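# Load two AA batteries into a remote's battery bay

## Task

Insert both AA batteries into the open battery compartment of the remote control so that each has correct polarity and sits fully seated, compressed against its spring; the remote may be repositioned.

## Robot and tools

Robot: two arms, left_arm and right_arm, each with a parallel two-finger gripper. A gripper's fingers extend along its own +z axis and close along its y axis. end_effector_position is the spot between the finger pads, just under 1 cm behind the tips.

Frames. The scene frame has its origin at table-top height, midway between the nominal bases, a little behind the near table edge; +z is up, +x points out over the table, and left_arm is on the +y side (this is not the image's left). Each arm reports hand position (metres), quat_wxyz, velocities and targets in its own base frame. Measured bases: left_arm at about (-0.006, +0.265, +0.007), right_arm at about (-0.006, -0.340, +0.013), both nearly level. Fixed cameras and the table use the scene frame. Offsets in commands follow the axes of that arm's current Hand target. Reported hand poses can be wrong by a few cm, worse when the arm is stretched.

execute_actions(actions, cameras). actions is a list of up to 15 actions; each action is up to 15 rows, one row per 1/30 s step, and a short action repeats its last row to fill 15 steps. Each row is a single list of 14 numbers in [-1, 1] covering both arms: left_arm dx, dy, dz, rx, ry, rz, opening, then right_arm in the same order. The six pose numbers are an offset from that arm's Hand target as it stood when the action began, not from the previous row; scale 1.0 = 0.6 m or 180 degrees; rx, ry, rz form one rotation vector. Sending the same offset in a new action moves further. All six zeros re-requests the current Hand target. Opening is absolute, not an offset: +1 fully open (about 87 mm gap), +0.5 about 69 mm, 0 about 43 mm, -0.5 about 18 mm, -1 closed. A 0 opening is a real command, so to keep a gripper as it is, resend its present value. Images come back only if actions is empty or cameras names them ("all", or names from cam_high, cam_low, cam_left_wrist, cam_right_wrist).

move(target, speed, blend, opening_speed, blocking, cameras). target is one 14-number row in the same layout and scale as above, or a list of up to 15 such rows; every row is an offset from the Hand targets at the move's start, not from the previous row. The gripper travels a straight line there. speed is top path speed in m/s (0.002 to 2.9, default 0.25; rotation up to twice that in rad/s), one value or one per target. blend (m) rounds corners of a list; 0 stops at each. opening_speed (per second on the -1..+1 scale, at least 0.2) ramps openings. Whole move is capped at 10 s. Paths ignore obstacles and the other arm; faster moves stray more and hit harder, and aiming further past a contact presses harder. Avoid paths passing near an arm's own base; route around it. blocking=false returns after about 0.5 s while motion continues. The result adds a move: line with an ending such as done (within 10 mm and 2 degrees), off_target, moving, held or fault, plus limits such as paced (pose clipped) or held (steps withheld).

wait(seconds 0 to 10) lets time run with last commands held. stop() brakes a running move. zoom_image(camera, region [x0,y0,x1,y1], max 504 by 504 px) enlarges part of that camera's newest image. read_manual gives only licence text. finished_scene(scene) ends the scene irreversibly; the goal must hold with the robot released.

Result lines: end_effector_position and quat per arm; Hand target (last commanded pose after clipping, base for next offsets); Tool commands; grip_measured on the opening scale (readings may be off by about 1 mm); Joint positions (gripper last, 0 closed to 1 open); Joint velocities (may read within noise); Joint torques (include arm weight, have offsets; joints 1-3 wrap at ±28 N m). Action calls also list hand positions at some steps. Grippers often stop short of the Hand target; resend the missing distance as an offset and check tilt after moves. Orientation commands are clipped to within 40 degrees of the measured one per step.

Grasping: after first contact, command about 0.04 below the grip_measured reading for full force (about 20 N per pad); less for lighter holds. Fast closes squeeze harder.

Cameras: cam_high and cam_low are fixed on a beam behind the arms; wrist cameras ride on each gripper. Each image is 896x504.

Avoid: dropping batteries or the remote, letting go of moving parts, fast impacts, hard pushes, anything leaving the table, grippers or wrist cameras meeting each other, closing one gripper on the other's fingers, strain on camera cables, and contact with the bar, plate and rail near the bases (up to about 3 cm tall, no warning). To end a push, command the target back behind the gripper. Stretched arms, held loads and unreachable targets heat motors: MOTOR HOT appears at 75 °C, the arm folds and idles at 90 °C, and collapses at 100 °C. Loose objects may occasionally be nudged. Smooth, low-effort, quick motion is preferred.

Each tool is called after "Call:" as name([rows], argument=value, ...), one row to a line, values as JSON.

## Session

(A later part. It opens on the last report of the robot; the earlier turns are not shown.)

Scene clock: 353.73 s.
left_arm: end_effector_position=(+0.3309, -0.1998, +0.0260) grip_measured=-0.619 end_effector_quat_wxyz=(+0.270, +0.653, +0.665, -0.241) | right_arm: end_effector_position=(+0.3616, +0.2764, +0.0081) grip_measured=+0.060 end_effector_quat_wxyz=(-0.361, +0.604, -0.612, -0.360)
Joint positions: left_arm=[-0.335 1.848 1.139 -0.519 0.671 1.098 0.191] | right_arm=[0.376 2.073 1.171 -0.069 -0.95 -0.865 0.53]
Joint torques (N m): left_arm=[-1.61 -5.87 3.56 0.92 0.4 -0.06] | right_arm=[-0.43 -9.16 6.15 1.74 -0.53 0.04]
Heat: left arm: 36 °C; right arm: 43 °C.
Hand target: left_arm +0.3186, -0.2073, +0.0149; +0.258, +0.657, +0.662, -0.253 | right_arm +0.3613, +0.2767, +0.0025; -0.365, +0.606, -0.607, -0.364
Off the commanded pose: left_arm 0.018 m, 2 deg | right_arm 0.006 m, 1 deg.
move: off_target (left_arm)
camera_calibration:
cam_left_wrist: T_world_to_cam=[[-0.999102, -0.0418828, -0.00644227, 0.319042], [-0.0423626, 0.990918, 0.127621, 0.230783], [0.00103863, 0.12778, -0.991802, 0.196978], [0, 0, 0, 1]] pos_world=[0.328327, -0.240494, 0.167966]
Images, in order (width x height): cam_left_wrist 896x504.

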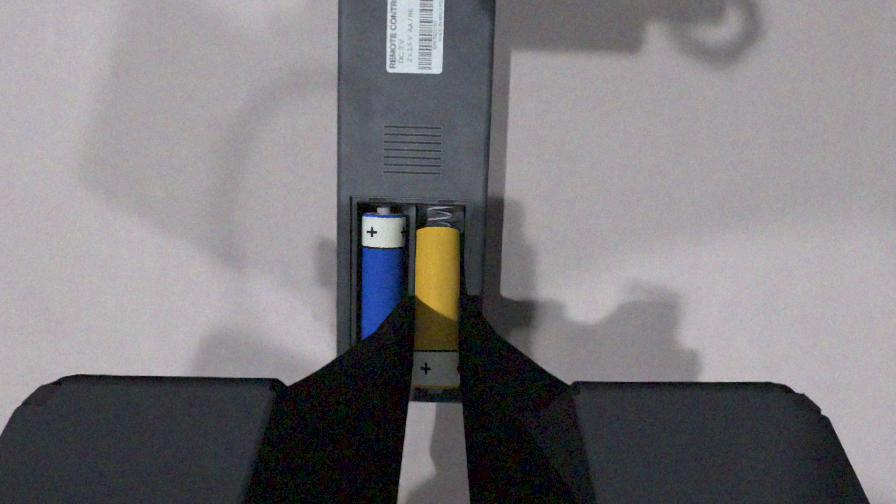

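Call:
move(target=[-0.002,0,0.02,0,-0.09,0,-0.85,0,0,0,0,0,0,0.02], speed=0.03, cameras=["cam_left_wrist","cam_right_wrist"])

Call:
zoom_image(camera="cam_left_wrist", region=[330, 180, 550, 400])

Scene clock: 359.03 s.
left_arm: end_effector_position=(+0.3349, -0.2105, +0.0262) grip_measured=-0.619 end_effector_quat_wxyz=(+0.372, +0.618, +0.614, -0.320) | right_arm: end_effector_position=(+0.3641, +0.2725, +0.0079) grip_measured=+0.060 end_effector_quat_wxyz=(-0.362, +0.601, -0.616, -0.359)
Joint positions: left_arm=[-0.251 1.857 0.987 -0.218 0.946 1.075 0.191] | right_arm=[0.366 2.073 1.171 -0.071 -0.95 -0.866 0.53]
Joint torques (N m): left_arm=[-1.14 -3.71 3.36 0.93 0.52 -0.05] | right_arm=[0.62 -9.16 6.13 1.76 -0.53 0.05]
Heat: left arm: 36 °C; right arm: 43 °C.
Hand target: left_arm +0.3186, -0.2163, +0.0069; +0.349, +0.614, +0.619, -0.343 | right_arm +0.3613, +0.2767, +0.0025; -0.364, +0.606, -0.607, -0.364
Off the commanded pose: left_arm 0.026 m, 4 deg | right_arm 0.007 m, 1 deg.
move: off_target (left_arm)
camera_calibration:
cam_left_wrist: T_world_to_cam=[[-0.998596, -0.0357455, -0.0390835, 0.324604], [-0.0292675, 0.987433, -0.155305, 0.243851], [0.0441438, -0.153943, -0.987093, 0.124689], [0, 0, 0, 1]] pos_world=[0.325781, -0.209988, 0.173638]
cam_right_wrist: T_world_to_cam=[[0.999777, -0.0197226, 0.00755224, -0.361739], [-0.0178954, -0.981043, -0.192962, 0.29693], [0.0112148, 0.192784, -0.981177, 0.100805], [0, 0, 0, 1]] pos_world=[0.365842, 0.264733, 0.158936]
Images, in order (width x height): cam_left_wrist 896x504, cam_right_wrist 896x504.

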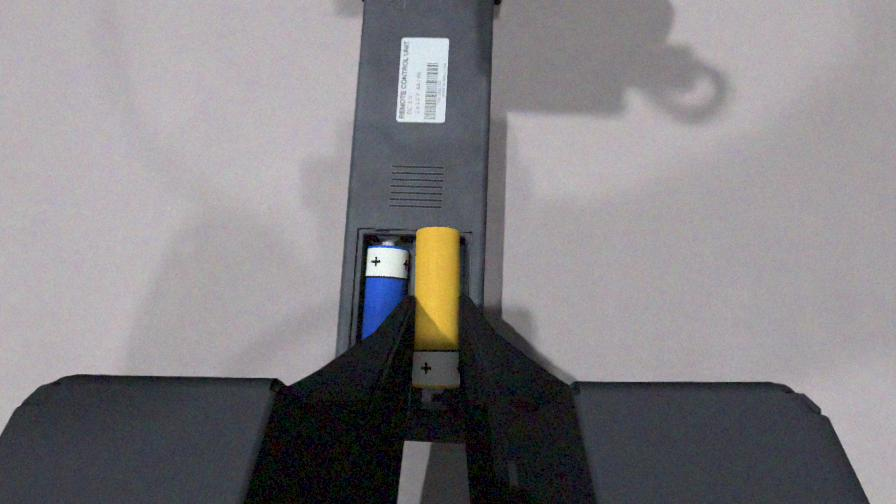

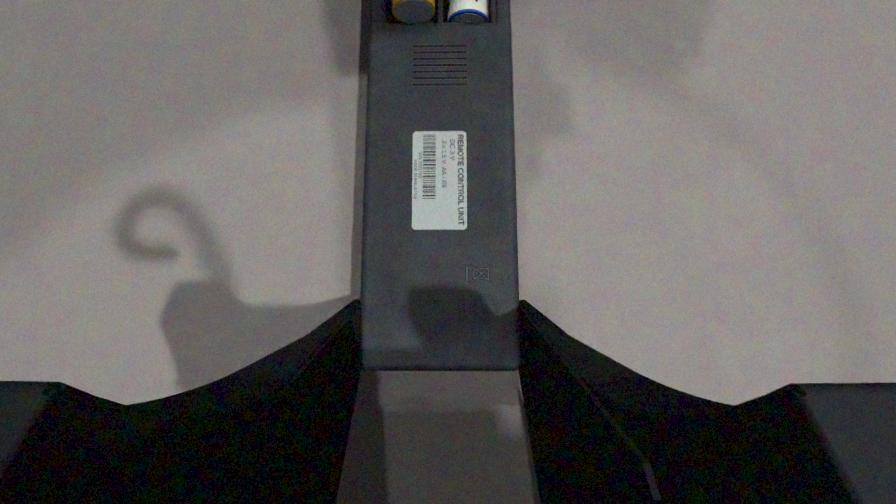

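Scaled by 2.291 from the camera's 896x504 image, which has a finer 1280x720 frame.

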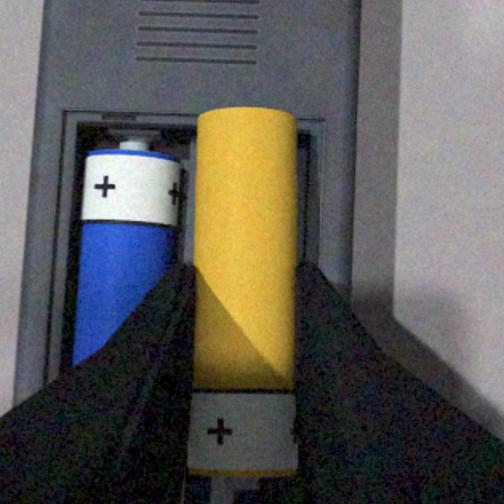

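Call:
move([
  [-0.035,0.01,-0.035,0,0.04,0,-0.85,0,0,0,0,0,0,0.02],
  [-0.022,0.013,-0.058,0,0.09,0,-0.85,0,0,0,0,0,0,0.02],
], speed=0.06, blend=0.01, cameras=["cam_left_wrist"])

Call:
zoom_image(camera="cam_left_wrist", region=[330, 140, 550, 360])

Scene clock: 362.30 s.
left_arm: end_effector_position=(+0.3272, -0.1965, +0.0294) grip_measured=-0.619 end_effector_quat_wxyz=(+0.268, +0.651, +0.659, -0.266) | right_arm: end_effector_position=(+0.3621, +0.2751, +0.0082) grip_measured=+0.060 end_effector_quat_wxyz=(-0.361, +0.603, -0.613, -0.361)
Joint positions: left_arm=[-0.307 1.857 1.157 -0.574 0.727 1.138 0.191] | right_arm=[0.372 2.073 1.171 -0.071 -0.953 -0.868 0.53]
Joint torques (N m): left_arm=[-0.27 -8.28 8.18 0.12 0.05 0.08] | right_arm=[-0.06 -9.14 6.15 1.76 -0.51 0.06]
Heat: left arm: 36 °C; right arm: 43 °C.
Hand target: left_arm +0.3262, -0.1933, +0.0363; +0.258, +0.657, +0.662, -0.253 | right_arm +0.3613, +0.2767, +0.0025; -0.365, +0.606, -0.607, -0.364
Off the commanded pose: left_arm 0.008 m, 2 deg | right_arm 0.006 m, 1 deg.
move: done
camera_calibration:
cam_left_wrist: T_world_to_cam=[[-0.999399, -0.0221356, 0.0266819, 0.31852], [-0.0195362, 0.995378, 0.0940282, 0.221284], [-0.02864, 0.0934504, -0.995212, 0.20308], [0, 0, 0, 1]] pos_world=[0.328467, -0.232189, 0.172802]
Images, in order (width x height): cam_left_wrist 896x504.

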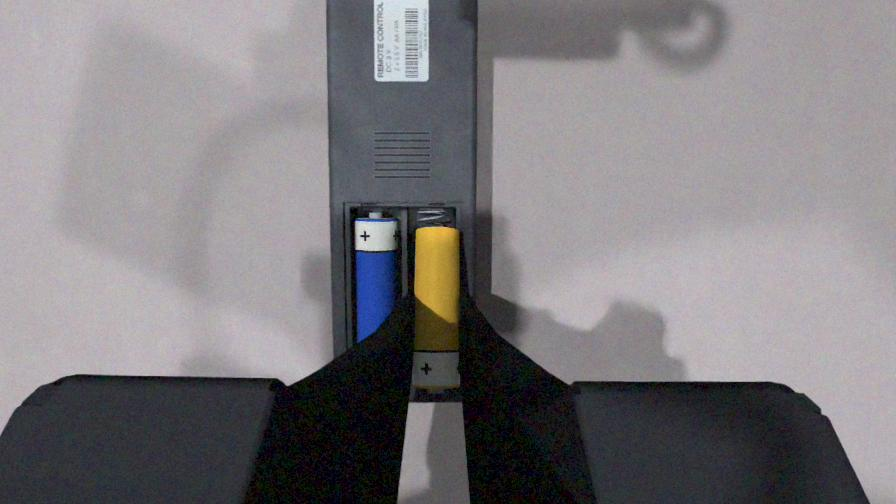

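Scaled by 2.291 from the camera's 896x504 image, which has a finer 1280x720 frame.

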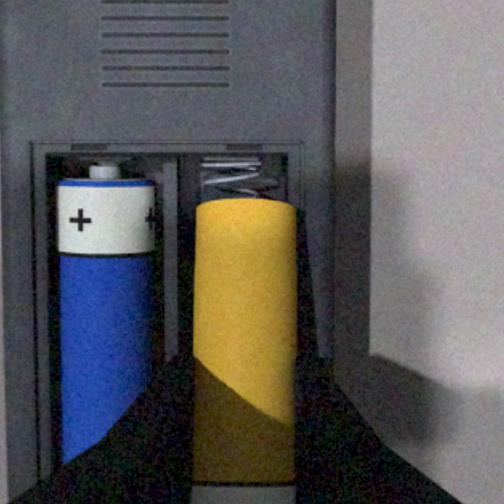

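Call:
move([
  [0.0175,0.001,0.0195,0,0,0,-0.85,0,0,0,0,0,0,0.02],
  [0.0175,0.001,0.0195,0,0,0,-0.3,0,0,0,0,0,0,0.02],
], speed=0.03, opening_speed=0.3, cameras=["cam_left_wrist"])

Call:
zoom_image(camera="cam_left_wrist", region=[330, 140, 550, 400])

Scene clock: 365.43 s.
left_arm: end_effector_position=(+0.3296, -0.1934, +0.0277) grip_measured=-0.300 end_effector_quat_wxyz=(+0.266, +0.653, +0.662, -0.255) | right_arm: end_effector_position=(+0.3621, +0.2751, +0.0082) grip_measured=+0.060 end_effector_quat_wxyz=(-0.361, +0.603, -0.613, -0.361)
Joint positions: left_arm=[-0.307 1.857 1.157 -0.57 0.704 1.139 0.35] | right_arm=[0.372 2.073 1.171 -0.071 -0.953 -0.868 0.53]
Joint torques (N m): left_arm=[-0.24 -5.93 5.48 0.7 0.24 0.09] | right_arm=[-0.05 -9.14 6.16 1.76 -0.51 0.06]
Heat: left arm: 35 °C; right arm: 42 °C.
Hand target: left_arm +0.3268, -0.1934, +0.0206; +0.258, +0.657, +0.662, -0.253 | right_arm +0.3613, +0.2767, +0.0025; -0.365, +0.606, -0.607, -0.364
Off the commanded pose: left_arm 0.008 m, 1 deg | right_arm 0.006 m, 1 deg.
move: done
camera_calibration:
cam_left_wrist: T_world_to_cam=[[-0.99945, -0.0290796, 0.0159165, 0.320016], [-0.0270835, 0.993134, 0.113801, 0.219952], [-0.0191165, 0.113308, -0.993376, 0.201785], [0, 0, 0, 1]] pos_world=[0.329655, -0.232, 0.170325]
Images, in order (width x height): cam_left_wrist 896x504.

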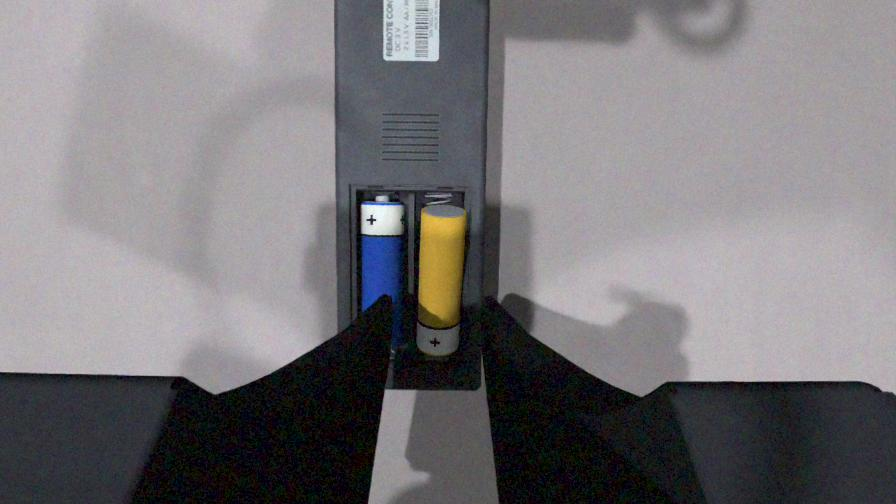

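Scaled by 1.938 from the camera's 896x504 image, which has a finer 1280x720 frame.

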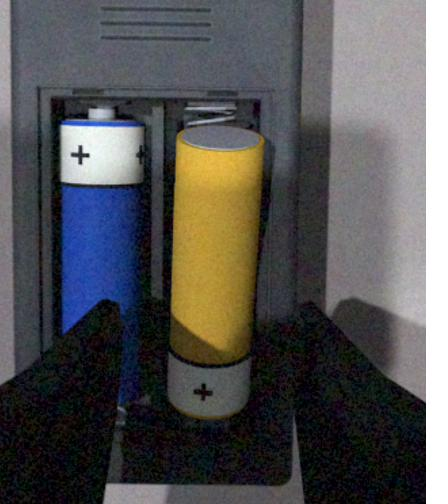

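Call:
move([
  [0,0,0,0,0,0,-0.3,0,0,0,0,0,0,0.02],
  [0,0,0,0,0,0,-0.8,0,0,0,0,0,0,0.02],
], speed=0.03, opening_speed=0.4)

Call:
move(target=[-0.078,0,-0.087,0,0,0,-0.8,0,0,0,0,0,0,0.02], speed=0.08, cameras=["cam_left_wrist"])

Scene clock: 368.00 s.
left_arm: end_effector_position=(+0.3296, -0.1933, +0.0277) grip_measured=-0.798 end_effector_quat_wxyz=(+0.266, +0.653, +0.662, -0.255) | right_arm: end_effector_position=(+0.3621, +0.2751, +0.0082) grip_measured=+0.060 end_effector_quat_wxyz=(-0.361, +0.603, -0.613, -0.361)
Joint positions: left_arm=[-0.307 1.857 1.157 -0.57 0.703 1.139 0.101] | right_arm=[0.372 2.073 1.171 -0.071 -0.953 -0.868 0.53]
Joint torques (N m): left_arm=[-0.23 -5.93 5.49 0.7 0.25 0.09] | right_arm=[-0.05 -9.16 6.13 1.76 -0.51 0.06]
Heat: left arm: 35 °C; right arm: 42 °C.
Hand target: left_arm +0.3268, -0.1934, +0.0206; +0.258, +0.657, +0.662, -0.253 | right_arm +0.3613, +0.2767, +0.0025; -0.365, +0.606, -0.607, -0.364
Off the commanded pose: left_arm 0.008 m, 1 deg | right_arm 0.006 m, 1 deg.
move: done

Scene clock: 369.63 s.
left_arm: end_effector_position=(+0.3175, -0.1887, +0.0697) grip_measured=-0.800 end_effector_quat_wxyz=(+0.234, +0.647, +0.675, -0.268) | right_arm: end_effector_position=(+0.3621, +0.2751, +0.0082) grip_measured=+0.060 end_effector_quat_wxyz=(-0.361, +0.603, -0.613, -0.361)
Joint positions: left_arm=[-0.307 1.809 1.29 -0.827 0.698 1.139 0.1] | right_arm=[0.372 2.073 1.171 -0.071 -0.953 -0.868 0.53]
Joint torques (N m): left_arm=[-0.13 -9.36 9.87 0.44 0.31 0.09] | right_arm=[-0.03 -9.16 6.15 1.76 -0.51 0.06]
Heat: left arm: 35 °C; right arm: 42 °C.
Hand target: left_arm +0.3266, -0.1928, +0.0907; +0.258, +0.657, +0.662, -0.253 | right_arm +0.3613, +0.2767, +0.0025; -0.365, +0.606, -0.607, -0.364
Off the commanded pose: left_arm 0.023 m, 4 deg | right_arm 0.006 m, 1 deg.
move: off_target (left_arm)
camera_calibration:
cam_left_wrist: T_world_to_cam=[[-0.995868, -0.0313673, 0.0852213, 0.301058], [-0.0189273, 0.989536, 0.143039, 0.204856], [-0.0888163, 0.140835, -0.986041, 0.269525], [0, 0, 0, 1]] pos_world=[0.327629, -0.231228, 0.210804]
Images, in order (width x height): cam_left_wrist 896x504.

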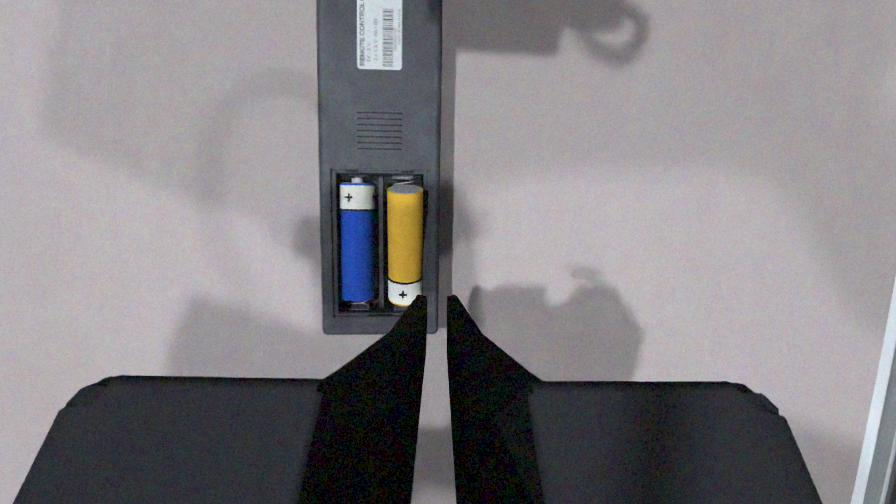

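Call:
zoom_image(camera="cam_left_wrist", region=[310, 160, 460, 340])

Scaled by 2.800 from the camera's 896x504 image, which has a finer 1280x720 frame.

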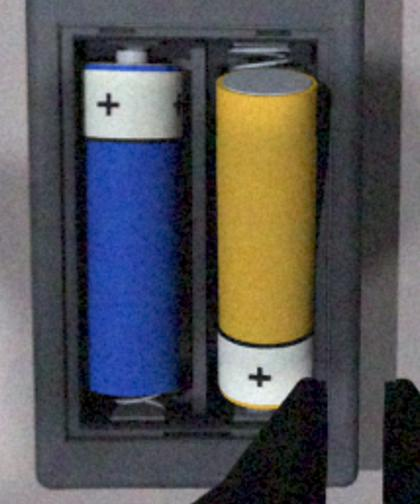

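Call:
move(target=[0.0198,0.004,0.0718,0,0,0,-1,0,0,0,0,0,0,0.02], speed=0.1, cameras=["cam_left_wrist"])

Call:
zoom_image(camera="cam_left_wrist", region=[330, 180, 550, 400])

Scene clock: 371.10 s.
left_arm: end_effector_position=(+0.3298, -0.2112, +0.0567) grip_measured=-1.000 end_effector_quat_wxyz=(+0.260, +0.657, +0.661, -0.254) | right_arm: end_effector_position=(+0.3621, +0.2751, +0.0082) grip_measured=+0.060 end_effector_quat_wxyz=(-0.361, +0.603, -0.613, -0.361)
Joint positions: left_arm=[-0.358 1.835 1.255 -0.666 0.683 1.09 0] | right_arm=[0.372 2.073 1.171 -0.071 -0.953 -0.868 0.53]
Joint torques (N m): left_arm=[-0.24 -6.23 5.6 0.9 0.28 -0.08] | right_arm=[-0.06 -9.14 6.16 1.76 -0.51 0.06]
Heat: left arm: 35 °C; right arm: 42 °C.
Hand target: left_arm +0.3293, -0.2131, +0.0509; +0.258, +0.657, +0.662, -0.253 | right_arm +0.3613, +0.2767, +0.0025; -0.365, +0.606, -0.607, -0.364
Off the commanded pose: left_arm 0.006 m, 0 deg | right_arm 0.006 m, 1 deg.
move: done
camera_calibration:
cam_left_wrist: T_world_to_cam=[[-0.99961, -0.019804, 0.0196875, 0.321041], [-0.0172265, 0.992205, 0.123422, 0.230404], [-0.0219783, 0.123035, -0.992159, 0.235523], [0, 0, 0, 1]] pos_world=[0.330061, -0.251227, 0.198919]
Images, in order (width x height): cam_left_wrist 896x504.

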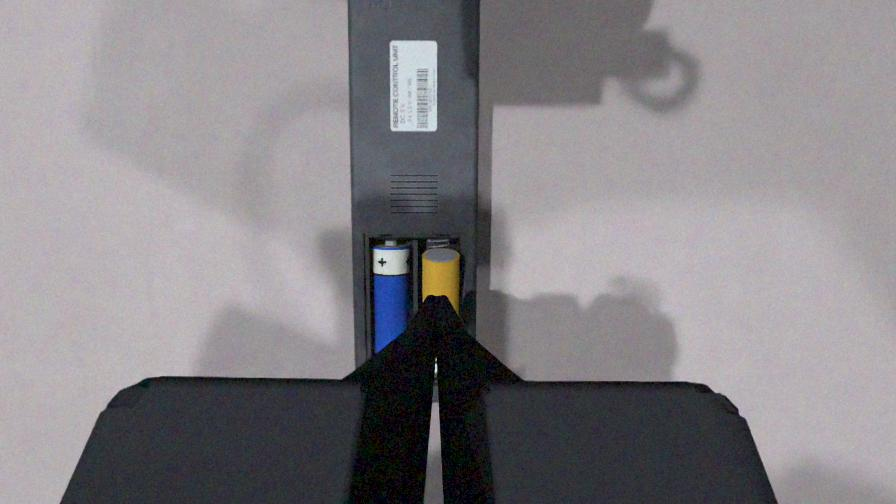

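Scaled by 2.291 from the camera's 896x504 image, which has a finer 1280x720 frame.

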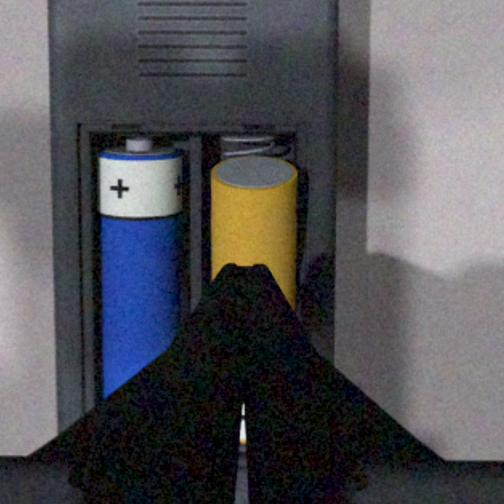

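Call:
move(target=[0.026,-0.001,0.043,0,0,0,-1,0,0,0,0,0,0,0.02], speed=0.04, cameras=["cam_left_wrist"])

Call:
zoom_image(camera="cam_left_wrist", region=[330, 180, 550, 400])

Scene clock: 372.70 s.
left_arm: end_effector_position=(+0.3380, -0.2177, +0.0347) grip_measured=-1.000 end_effector_quat_wxyz=(+0.276, +0.658, +0.656, -0.245) | right_arm: end_effector_position=(+0.3621, +0.2751, +0.0082) grip_measured=+0.060 end_effector_quat_wxyz=(-0.361, +0.603, -0.613, -0.361)
Joint positions: left_arm=[-0.369 1.872 1.199 -0.526 0.675 1.073 0] | right_arm=[0.372 2.073 1.171 -0.071 -0.953 -0.868 0.53]
Joint torques (N m): left_arm=[-0.59 -5.57 4.59 0.82 0.3 -0.1] | right_arm=[-0.05 -9.14 6.15 1.76 -0.51 0.06]
Heat: left arm: 35 °C; right arm: 42 °C.
Hand target: left_arm +0.3288, -0.2190, +0.0213; +0.258, +0.657, +0.662, -0.253 | right_arm +0.3613, +0.2767, +0.0025; -0.365, +0.606, -0.607, -0.364
Off the commanded pose: left_arm 0.016 m, 2 deg | right_arm 0.006 m, 1 deg.
move: off_target (left_arm)
camera_calibration:
cam_left_wrist: T_world_to_cam=[[-0.999582, -0.0243666, -0.0155348, 0.329689], [-0.0259711, 0.993232, 0.113207, 0.243161], [0.0126712, 0.113564, -0.99345, 0.201002], [0, 0, 0, 1]] pos_world=[0.333319, -0.256308, 0.177279]
Images, in order (width x height): cam_left_wrist 896x504.

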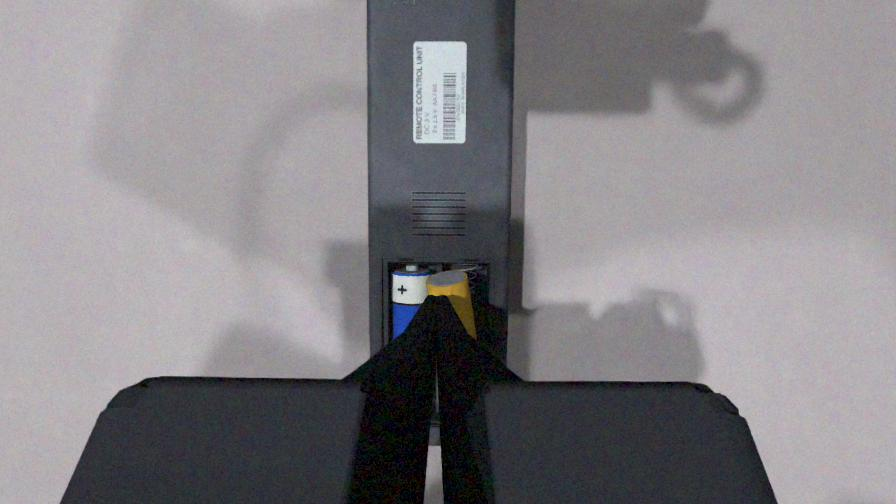

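Scaled by 2.291 from the camera's 896x504 image, which has a finer 1280x720 frame.

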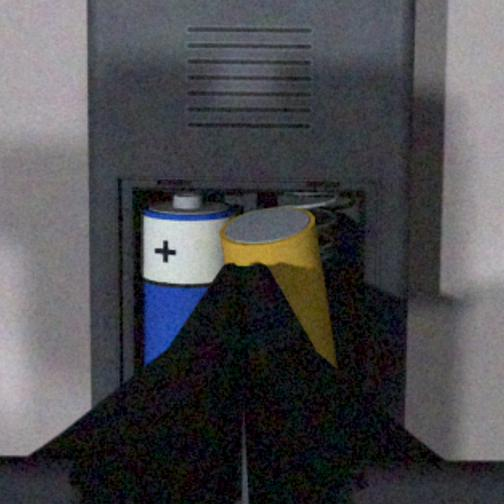

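Call:
move(target=[-0.055,0.0,-0.07,0,0,0,-0.3,0,0,0,0,0,0,0.02], speed=0.1, opening_speed=0.5, cameras=["cam_left_wrist"])

Call:
zoom_image(camera="cam_left_wrist", region=[330, 180, 550, 400])

Scene clock: 374.43 s.
left_arm: end_effector_position=(+0.3185, -0.2102, +0.0524) grip_measured=-0.300 end_effector_quat_wxyz=(+0.231, +0.651, +0.673, -0.265) | right_arm: end_effector_position=(+0.3621, +0.2751, +0.0082) grip_measured=+0.060 end_effector_quat_wxyz=(-0.361, +0.603, -0.613, -0.361)
Joint positions: left_arm=[-0.369 1.849 1.268 -0.723 0.675 1.073 0.35] | right_arm=[0.372 2.073 1.171 -0.071 -0.953 -0.868 0.53]
Joint torques (N m): left_arm=[0.16 -9.69 9.74 0.54 0.33 0.04] | right_arm=[-0.06 -9.14 6.16 1.76 -0.51 0.06]
Heat: left arm: 36 °C; right arm: 42 °C.
Hand target: left_arm +0.3285, -0.2150, +0.0745; +0.258, +0.657, +0.662, -0.253 | right_arm +0.3613, +0.2767, +0.0025; -0.365, +0.606, -0.607, -0.364
Off the commanded pose: left_arm 0.025 m, 4 deg | right_arm 0.006 m, 1 deg.
move: off_target (left_arm)
camera_calibration:
cam_left_wrist: T_world_to_cam=[[-0.996447, -0.0253789, 0.0803017, 0.304496], [-0.01293, 0.988311, 0.151905, 0.226065], [-0.0832182, 0.150327, -0.985128, 0.25581], [0, 0, 0, 1]] pos_world=[0.327626, -0.254149, 0.193214]
Images, in order (width x height): cam_left_wrist 896x504.

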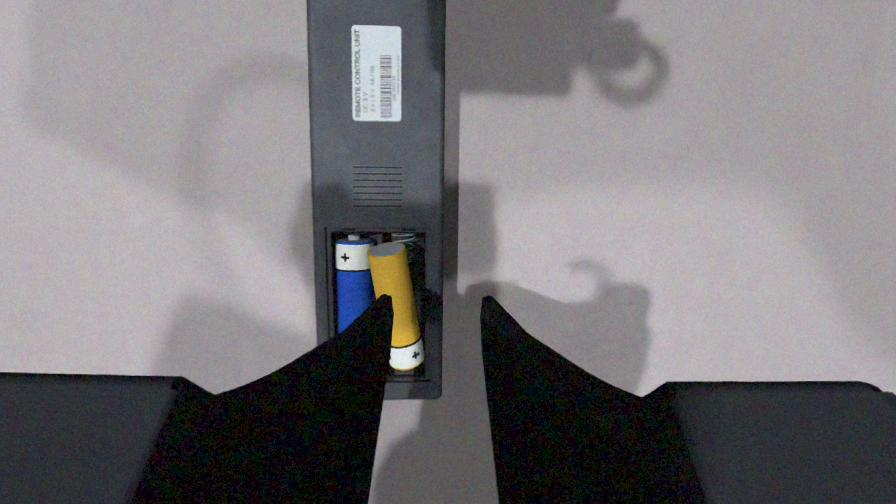

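Scaled by 2.291 from the camera's 896x504 image, which has a finer 1280x720 frame.

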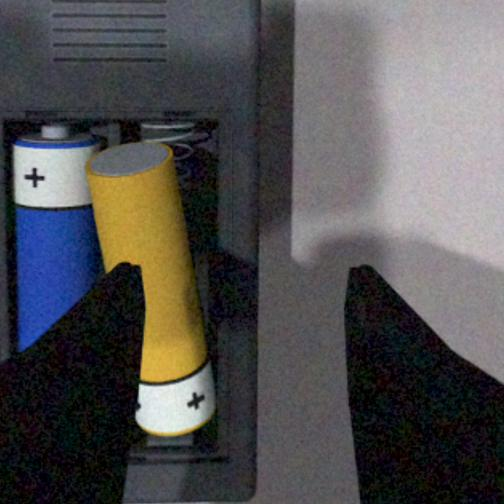

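Call:
move([
  [0.0578,0.004,0.0567,-0.026,0,-0.029,-0.3,0,0,0,0,0,0,0.02],
  [0.0578,0.004,0.0567,-0.026,0,-0.029,-0.8,0,0,0,0,0,0,0.02],
], speed=0.06, opening_speed=0.5, cameras=["cam_left_wrist"])

Call:
zoom_image(camera="cam_left_wrist", region=[330, 180, 550, 400])

Scene clock: 377.57 s.
left_arm: end_effector_position=(+0.3291, -0.2108, +0.0244) grip_measured=-0.467 end_effector_quat_wxyz=(+0.263, +0.613, +0.704, -0.245) | right_arm: end_effector_position=(+0.3627, +0.2751, +0.0082) grip_measured=+0.060 end_effector_quat_wxyz=(-0.362, +0.604, -0.613, -0.359)
Joint positions: left_arm=[-0.369 1.849 1.128 -0.458 0.639 0.932 0.266] | right_arm=[0.372 2.073 1.171 -0.068 -0.951 -0.868 0.53]
Joint torques (N m): left_arm=[-0.08 -7.77 5.18 1.1 0.23 -0.03] | right_arm=[-0.05 -9.17 6.15 1.73 -0.53 0.06]
Heat: left arm: 36 °C; right arm: 42 °C.
Hand target: left_arm +0.3312, -0.2124, +0.0261; +0.273, +0.615, +0.701, -0.238 | right_arm +0.3613, +0.2767, +0.0025; -0.365, +0.606, -0.607, -0.364
Off the commanded pose: left_arm 0.003 m, 1 deg | right_arm 0.006 m, 1 deg.
move: done
camera_calibration:
cam_left_wrist: T_world_to_cam=[[-0.98893, -0.140741, 0.0470112, 0.291217], [-0.133401, 0.982006, 0.133672, 0.269797], [-0.0649784, 0.125921, -0.98991, 0.218128], [0, 0, 0, 1]] pos_world=[0.338158, -0.251423, 0.166172]
Images, in order (width x height): cam_left_wrist 896x504.

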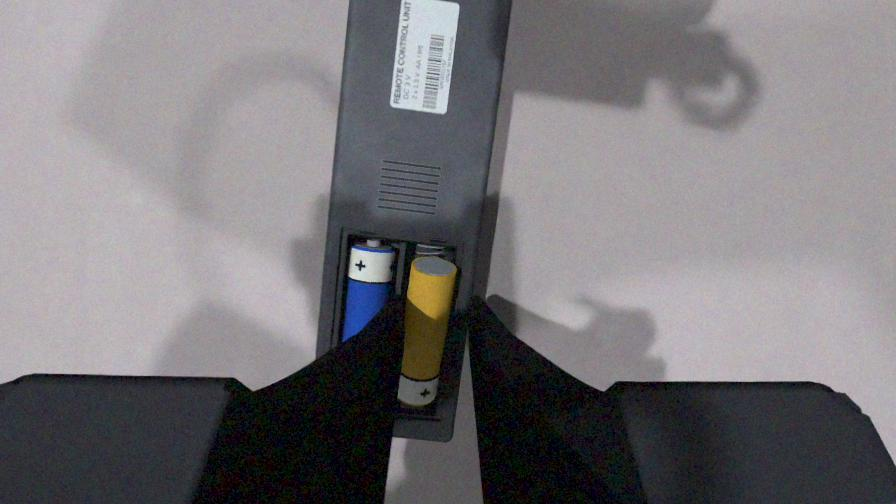

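Scaled by 2.291 from the camera's 896x504 image, which has a finer 1280x720 frame.

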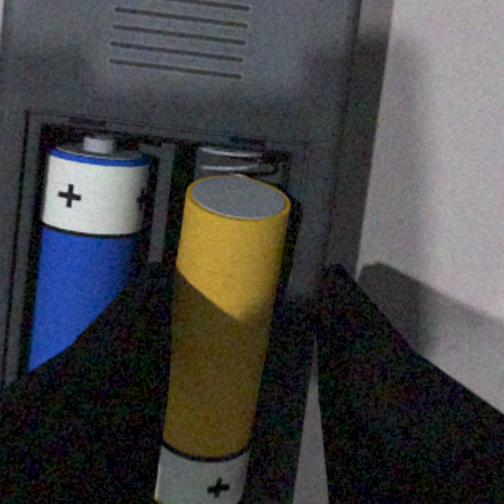

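Call:
move([
  [-0.0145,-0.003,-0.016,0,0,0,-0.4,0,0,0,0,0,0,0.02],
  [-0.0145,-0.003,-0.016,0,0,0,-0.85,0,0,0,0,0,0,0.02],
], speed=0.06, opening_speed=0.5, cameras=["cam_left_wrist"])

Call:
zoom_image(camera="cam_left_wrist", region=[330, 180, 550, 400])

Scene clock: 379.90 s.
left_arm: end_effector_position=(+0.3272, -0.2092, +0.0233) grip_measured=-0.462 end_effector_quat_wxyz=(+0.258, +0.612, +0.707, -0.244) | right_arm: end_effector_position=(+0.3627, +0.2751, +0.0082) grip_measured=+0.060 end_effector_quat_wxyz=(-0.362, +0.604, -0.613, -0.359)
Joint positions: left_arm=[-0.369 1.849 1.128 -0.469 0.634 0.932 0.269] | right_arm=[0.372 2.073 1.171 -0.068 -0.951 -0.868 0.53]
Joint torques (N m): left_arm=[-0.25 -9.98 6.95 0.71 0.27 -0.06] | right_arm=[-0.05 -9.16 6.15 1.73 -0.53 0.06]
Heat: left arm: 37 °C; right arm: 42 °C.
Hand target: left_arm +0.3293, -0.2126, +0.0390; +0.273, +0.615, +0.701, -0.238 | right_arm +0.3613, +0.2767, +0.0025; -0.365, +0.606, -0.607, -0.364
Off the commanded pose: left_arm 0.016 m, 2 deg | right_arm 0.006 m, 1 deg.
move: off_target (left_arm); target 2's new opening was sent with left_arm's hand 0.016 m and 2 deg from that target
camera_calibration:
cam_left_wrist: T_world_to_cam=[[-0.988181, -0.143397, 0.0541882, 0.28877], [-0.134442, 0.980537, 0.143083, 0.26788], [-0.0736513, 0.134107, -0.988226, 0.221242], [0, 0, 0, 1]] pos_world=[0.337667, -0.250928, 0.16466]
Images, in order (width x height): cam_left_wrist 896x504.

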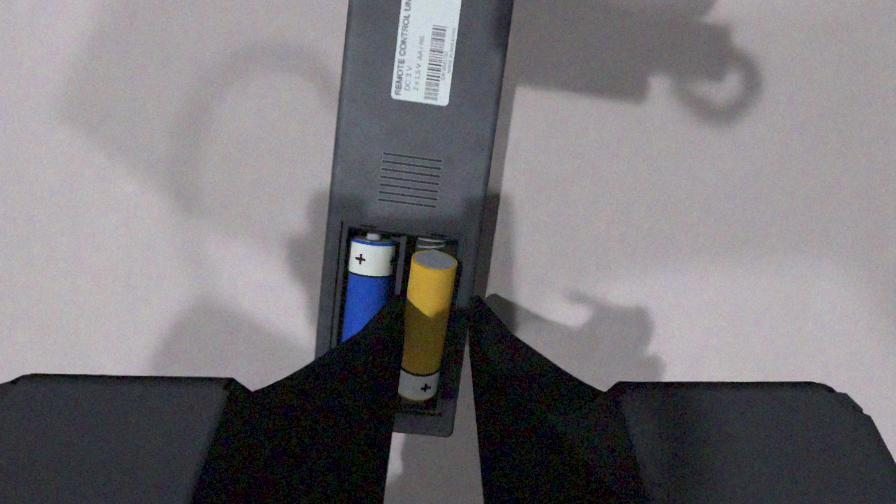

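Scaled by 2.291 from the camera's 896x504 image, which has a finer 1280x720 frame.

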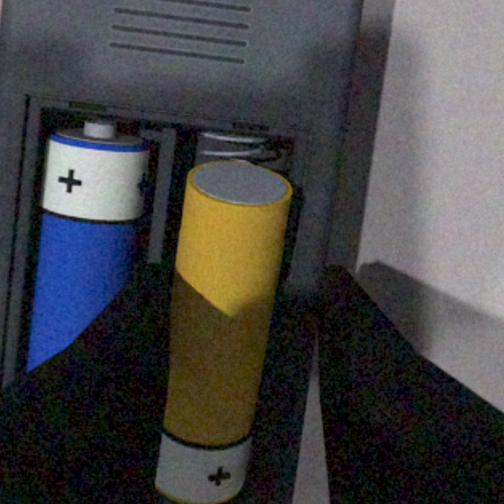

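Call:
move([
  [0,0,0,0,0,0,-0.25,0,0,0,0,0,0,0.02],
  [-0.006,-0.005,-0.008,0,0,0,-0.25,0,0,0,0,0,0,0.02],
  [-0.006,-0.005,-0.008,0,0,0,-0.85,0,0,0,0,0,0,0.02],
], speed=0.06, opening_speed=0.5, cameras=["cam_left_wrist"])

Call:
zoom_image(camera="cam_left_wrist", region=[330, 180, 550, 400])

Scene clock: 383.70 s.
left_arm: end_effector_position=(+0.3279, -0.2071, +0.0324) grip_measured=-0.849 end_effector_quat_wxyz=(+0.264, +0.612, +0.707, -0.235) | right_arm: end_effector_position=(+0.3616, +0.2752, +0.0081) grip_measured=+0.060 end_effector_quat_wxyz=(-0.361, +0.603, -0.612, -0.362)
Joint positions: left_arm=[-0.369 1.818 1.128 -0.482 0.62 0.929 0.075] | right_arm=[0.372 2.073 1.17 -0.069 -0.955 -0.868 0.53]
Joint torques (N m): left_arm=[-0.47 -8.99 7.19 0.68 0.37 -0.07] | right_arm=[-0.05 -9.14 6.32 1.74 -0.49 0.06]
Heat: left arm: 37 °C; right arm: 42 °C.
Hand target: left_arm +0.3263, -0.2124, +0.0450; +0.273, +0.615, +0.701, -0.238 | right_arm +0.3614, +0.2767, +0.0026; -0.365, +0.606, -0.607, -0.364
Off the commanded pose: left_arm 0.014 m, 1 deg | right_arm 0.006 m, 1 deg.
move: off_target (left_arm); target 3's new opening was sent with left_arm's hand 0.016 m and 2 deg from that target
camera_calibration:
cam_left_wrist: T_world_to_cam=[[-0.987907, -0.151046, 0.0350106, 0.288195], [-0.144474, 0.978714, 0.145764, 0.267538], [-0.0562823, 0.138943, -0.9887, 0.225328], [0, 0, 0, 1]] pos_world=[0.336044, -0.24962, 0.173695]
Images, in order (width x height): cam_left_wrist 896x504.

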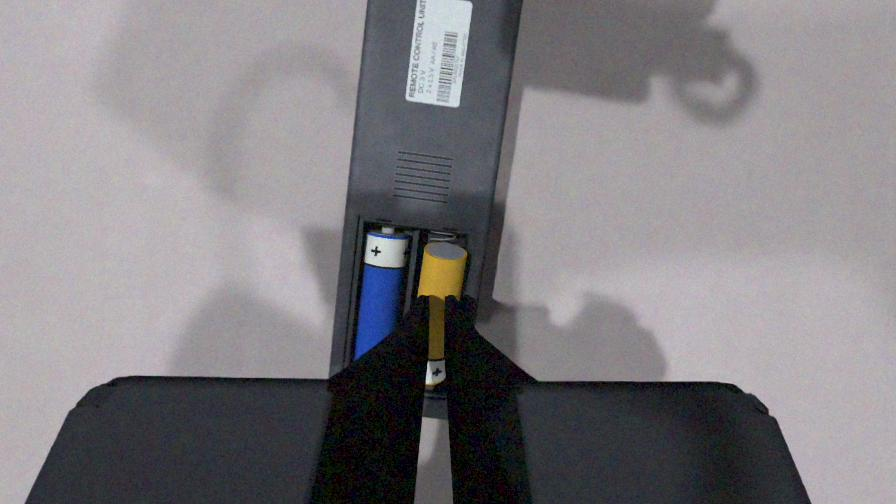

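Scaled by 2.291 from the camera's 896x504 image, which has a finer 1280x720 frame.

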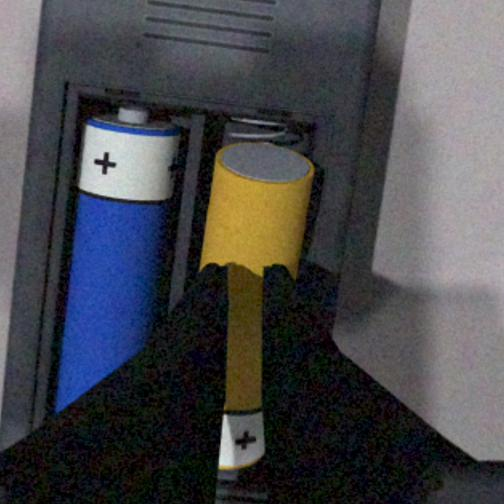

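Call:
move([
  [0,0,0,0,0,0,-0.35,0,0,0,0,0,0,0.02],
  [0.017,0,0.034,0,0,0,-0.35,0,0,0,0,0,0,0.02],
  [0.017,0,0.034,0,0,0,-0.85,0,0,0,0,0,0,0.02],
], speed=0.06, opening_speed=0.5, cameras=["cam_left_wrist"])

Call:
zoom_image(camera="cam_left_wrist", region=[330, 180, 550, 400])

Scene clock: 387.30 s.
left_arm: end_effector_position=(+0.3343, -0.2179, +0.0330) grip_measured=-0.849 end_effector_quat_wxyz=(+0.287, +0.616, +0.696, -0.232) | right_arm: end_effector_position=(+0.3616, +0.2752, +0.0081) grip_measured=+0.060 end_effector_quat_wxyz=(-0.361, +0.603, -0.612, -0.362)
Joint positions: left_arm=[-0.387 1.818 1.109 -0.401 0.622 0.911 0.076] | right_arm=[0.372 2.073 1.17 -0.069 -0.955 -0.868 0.53]
Joint torques (N m): left_arm=[-0.31 -5.49 5.35 0.91 0.28 -0.07] | right_arm=[-0.03 -9.14 6.31 1.74 -0.49 0.07]
Heat: left arm: 37 °C; right arm: 42 °C.
Hand target: left_arm +0.3272, -0.2185, +0.0231; +0.273, +0.615, +0.701, -0.238 | right_arm +0.3614, +0.2767, +0.0026; -0.365, +0.606, -0.607, -0.364
Off the commanded pose: left_arm 0.012 m, 2 deg | right_arm 0.006 m, 1 deg.
move: off_target (left_arm)
camera_calibration:
cam_left_wrist: T_world_to_cam=[[-0.989435, -0.144842, -0.00627292, 0.296083], [-0.144619, 0.983022, 0.112931, 0.280965], [-0.0101908, 0.112645, -0.993583, 0.206762], [0, 0, 0, 1]] pos_world=[0.335694, -0.2566, 0.175563]
Images, in order (width x height): cam_left_wrist 896x504.

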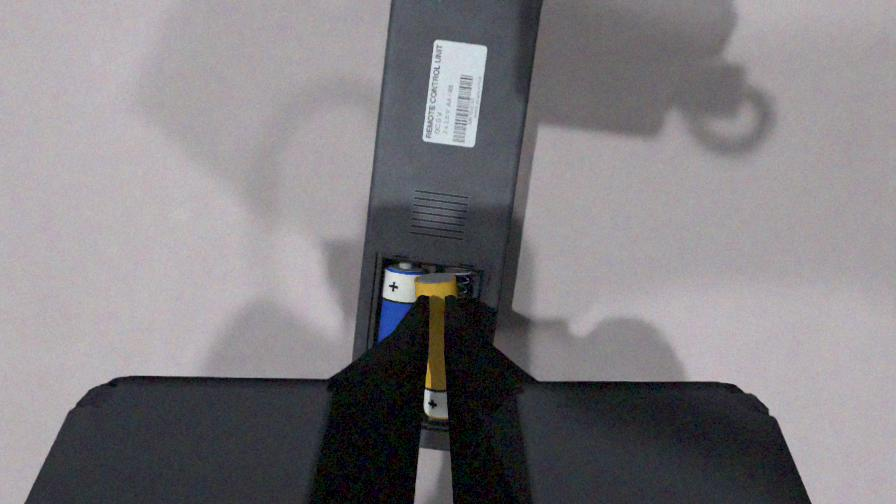

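Scaled by 2.291 from the camera's 896x504 image, which has a finer 1280x720 frame.

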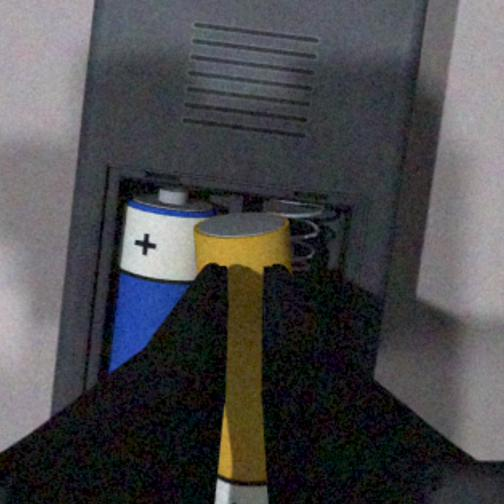

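Call:
move([
  [-0.02,0,-0.025,0,0,0,-0.85,0,0,0,0,0,0,0.02],
  [-0.02,0,-0.025,0,0,0,-0.15,0,0,0,0,0,0,0.02],
], speed=0.08, opening_speed=0.7, cameras=["cam_left_wrist"])

Call:
zoom_image(camera="cam_left_wrist", region=[330, 180, 550, 400])

Scene clock: 390.80 s.
left_arm: end_effector_position=(+0.3222, -0.2139, +0.0309) grip_measured=-0.150 end_effector_quat_wxyz=(+0.261, +0.612, +0.705, -0.243) | right_arm: end_effector_position=(+0.3616, +0.2752, +0.0081) grip_measured=+0.060 end_effector_quat_wxyz=(-0.361, +0.603, -0.612, -0.362)
Joint positions: left_arm=[-0.387 1.818 1.119 -0.471 0.627 0.911 0.425] | right_arm=[0.372 2.073 1.17 -0.069 -0.955 -0.868 0.53]
Joint torques (N m): left_arm=[-0.09 -8.16 8.13 0.76 0.25 -0.03] | right_arm=[-0.05 -9.17 6.31 1.74 -0.49 0.07]
Heat: left arm: 37 °C; right arm: 42 °C.
Hand target: left_arm +0.3270, -0.2172, +0.0423; +0.273, +0.615, +0.701, -0.238 | right_arm +0.3614, +0.2767, +0.0026; -0.365, +0.606, -0.607, -0.364
Off the commanded pose: left_arm 0.013 m, 2 deg | right_arm 0.006 m, 1 deg.
move: off_target (left_arm)
camera_calibration:
cam_left_wrist: T_world_to_cam=[[-0.988521, -0.143156, 0.0483008, 0.283084], [-0.135246, 0.980951, 0.139438, 0.271184], [-0.0673421, 0.131305, -0.989052, 0.226436], [0, 0, 0, 1]] pos_world=[0.33176, -0.255225, 0.17247]
Images, in order (width x height): cam_left_wrist 896x504.

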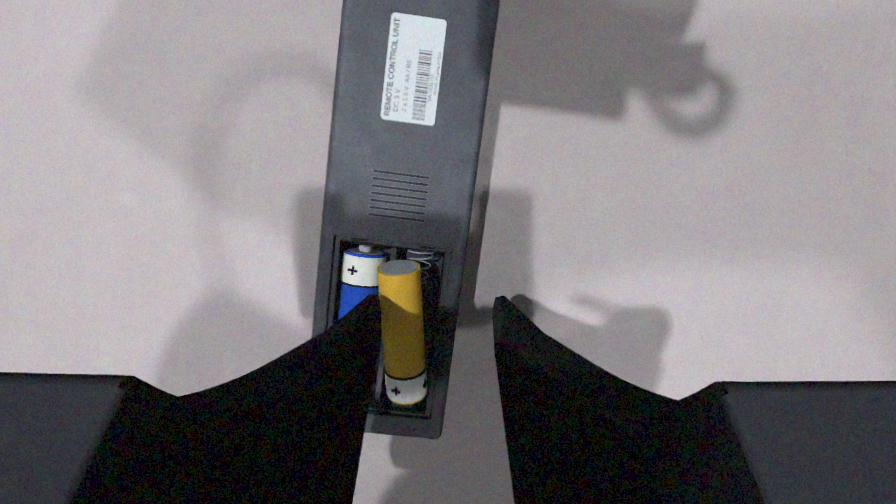

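Scaled by 2.291 from the camera's 896x504 image, which has a finer 1280x720 frame.

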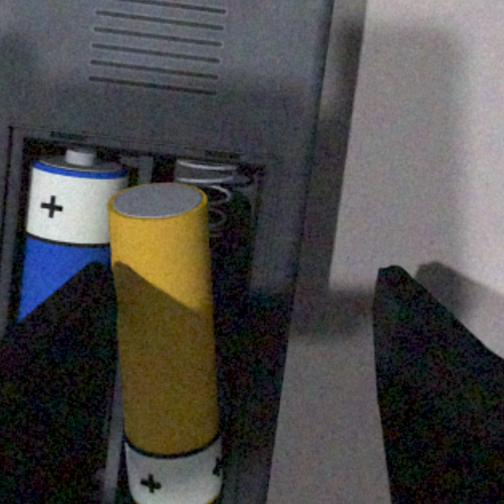

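Call:
move([
  [0.002,0,0.005,0,0,0,-0.15,0,0,0,0,0,0,0.02],
  [0.002,0,0.005,0,0,0,-0.85,0,0,0,0,0,0,0.02],
], speed=0.08, opening_speed=0.6, cameras=["cam_left_wrist"])

Call:
zoom_image(camera="cam_left_wrist", region=[330, 180, 550, 400])

Scene clock: 392.97 s.
left_arm: end_effector_position=(+0.3308, -0.2142, +0.0325) grip_measured=-0.849 end_effector_quat_wxyz=(+0.274, +0.615, +0.703, -0.230) | right_arm: end_effector_position=(+0.3616, +0.2752, +0.0081) grip_measured=+0.060 end_effector_quat_wxyz=(-0.361, +0.603, -0.612, -0.362)
Joint positions: left_arm=[-0.387 1.818 1.121 -0.44 0.609 0.911 0.076] | right_arm=[0.372 2.073 1.17 -0.069 -0.955 -0.868 0.53]
Joint torques (N m): left_arm=[-0.29 -7.66 7.57 0.62 0.4 -0.07] | right_arm=[-0.05 -9.14 6.31 1.74 -0.5 0.06]
Heat: left arm: 36 °C; right arm: 42 °C.
Hand target: left_arm +0.3271, -0.2183, +0.0392; +0.273, +0.615, +0.701, -0.238 | right_arm +0.3614, +0.2767, +0.0026; -0.365, +0.606, -0.607, -0.364
Off the commanded pose: left_arm 0.009 m, 1 deg | right_arm 0.006 m, 1 deg.
move: done; target 2's new opening was sent with left_arm's hand 0.011 m and 2 deg from that target
camera_calibration:
cam_left_wrist: T_world_to_cam=[[-0.988547, -0.150431, 0.0120491, 0.291079], [-0.147385, 0.979519, 0.137188, 0.276235], [-0.0324396, 0.133841, -0.990472, 0.217611], [0, 0, 0, 1]] pos_world=[0.335517, -0.255915, 0.174135]
Images, in order (width x height): cam_left_wrist 896x504.

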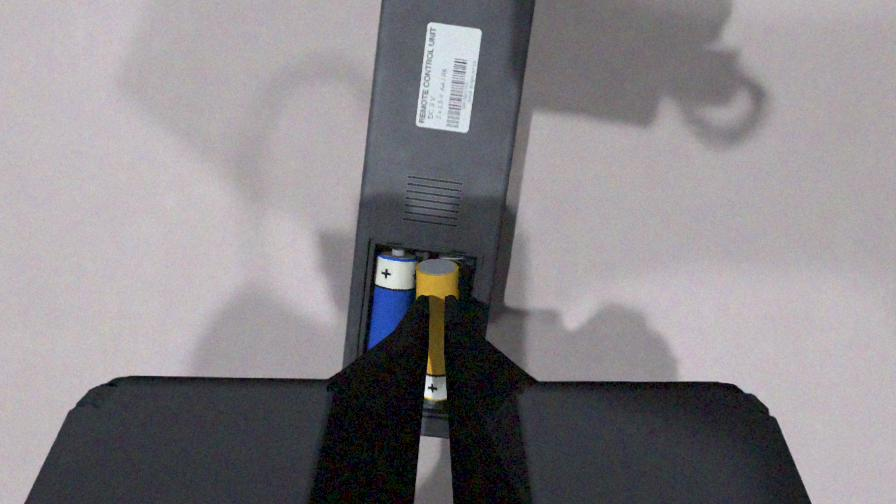

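Scaled by 2.291 from the camera's 896x504 image, which has a finer 1280x720 frame.

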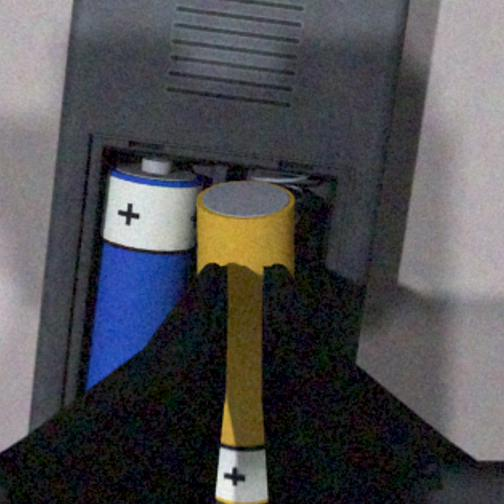

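Call:
move([
  [0,0,0,0,0,0,-0.2,0,0,0,0,0,0,0.02],
  [0.009,-0.008,0.014,0,0,0,-0.2,0,0,0,0,0,0,0.02],
  [0.009,-0.008,0.014,0,0,0,-0.85,0,0,0,0,0,0,0.02],
], speed=0.08, opening_speed=0.6, cameras=["cam_left_wrist"])

Call:
zoom_image(camera="cam_left_wrist", region=[330, 180, 550, 400])

Scene clock: 396.53 s.
left_arm: end_effector_position=(+0.3273, -0.2178, +0.0296) grip_measured=-0.628 end_effector_quat_wxyz=(+0.273, +0.615, +0.702, -0.233) | right_arm: end_effector_position=(+0.3616, +0.2752, +0.0081) grip_measured=+0.060 end_effector_quat_wxyz=(-0.361, +0.603, -0.612, -0.362)
Joint positions: left_arm=[-0.398 1.818 1.106 -0.421 0.61 0.899 0.186] | right_arm=[0.372 2.073 1.17 -0.069 -0.955 -0.868 0.53]
Joint torques (N m): left_arm=[-0.34 -7.3 5.23 0.95 0.35 -0.07] | right_arm=[-0.03 -9.14 6.31 1.74 -0.49 0.07]
Heat: left arm: 36 °C; right arm: 42 °C.
Hand target: left_arm +0.3225, -0.2207, +0.0293; +0.273, +0.615, +0.701, -0.238 | right_arm +0.3614, +0.2767, +0.0026; -0.365, +0.606, -0.607, -0.364
Off the commanded pose: left_arm 0.005 m, 1 deg | right_arm 0.006 m, 1 deg.
move: done
camera_calibration:
cam_left_wrist: T_world_to_cam=[[-0.988889, -0.147778, 0.0161113, 0.28769], [-0.144329, 0.980419, 0.133969, 0.278956], [-0.0355935, 0.130156, -0.990854, 0.215404], [0, 0, 0, 1]] pos_world=[0.332422, -0.259016, 0.171427]
Images, in order (width x height): cam_left_wrist 896x504.

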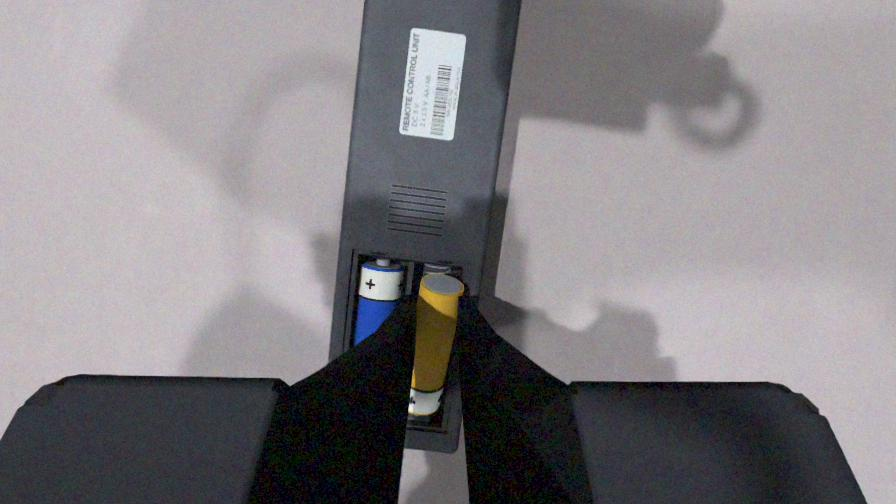

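Scaled by 2.291 from the camera's 896x504 image, which has a finer 1280x720 frame.

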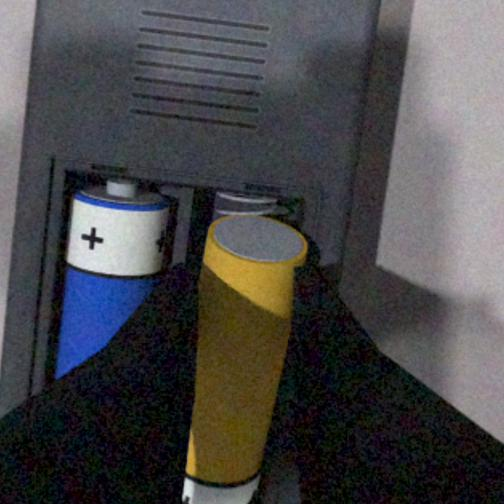

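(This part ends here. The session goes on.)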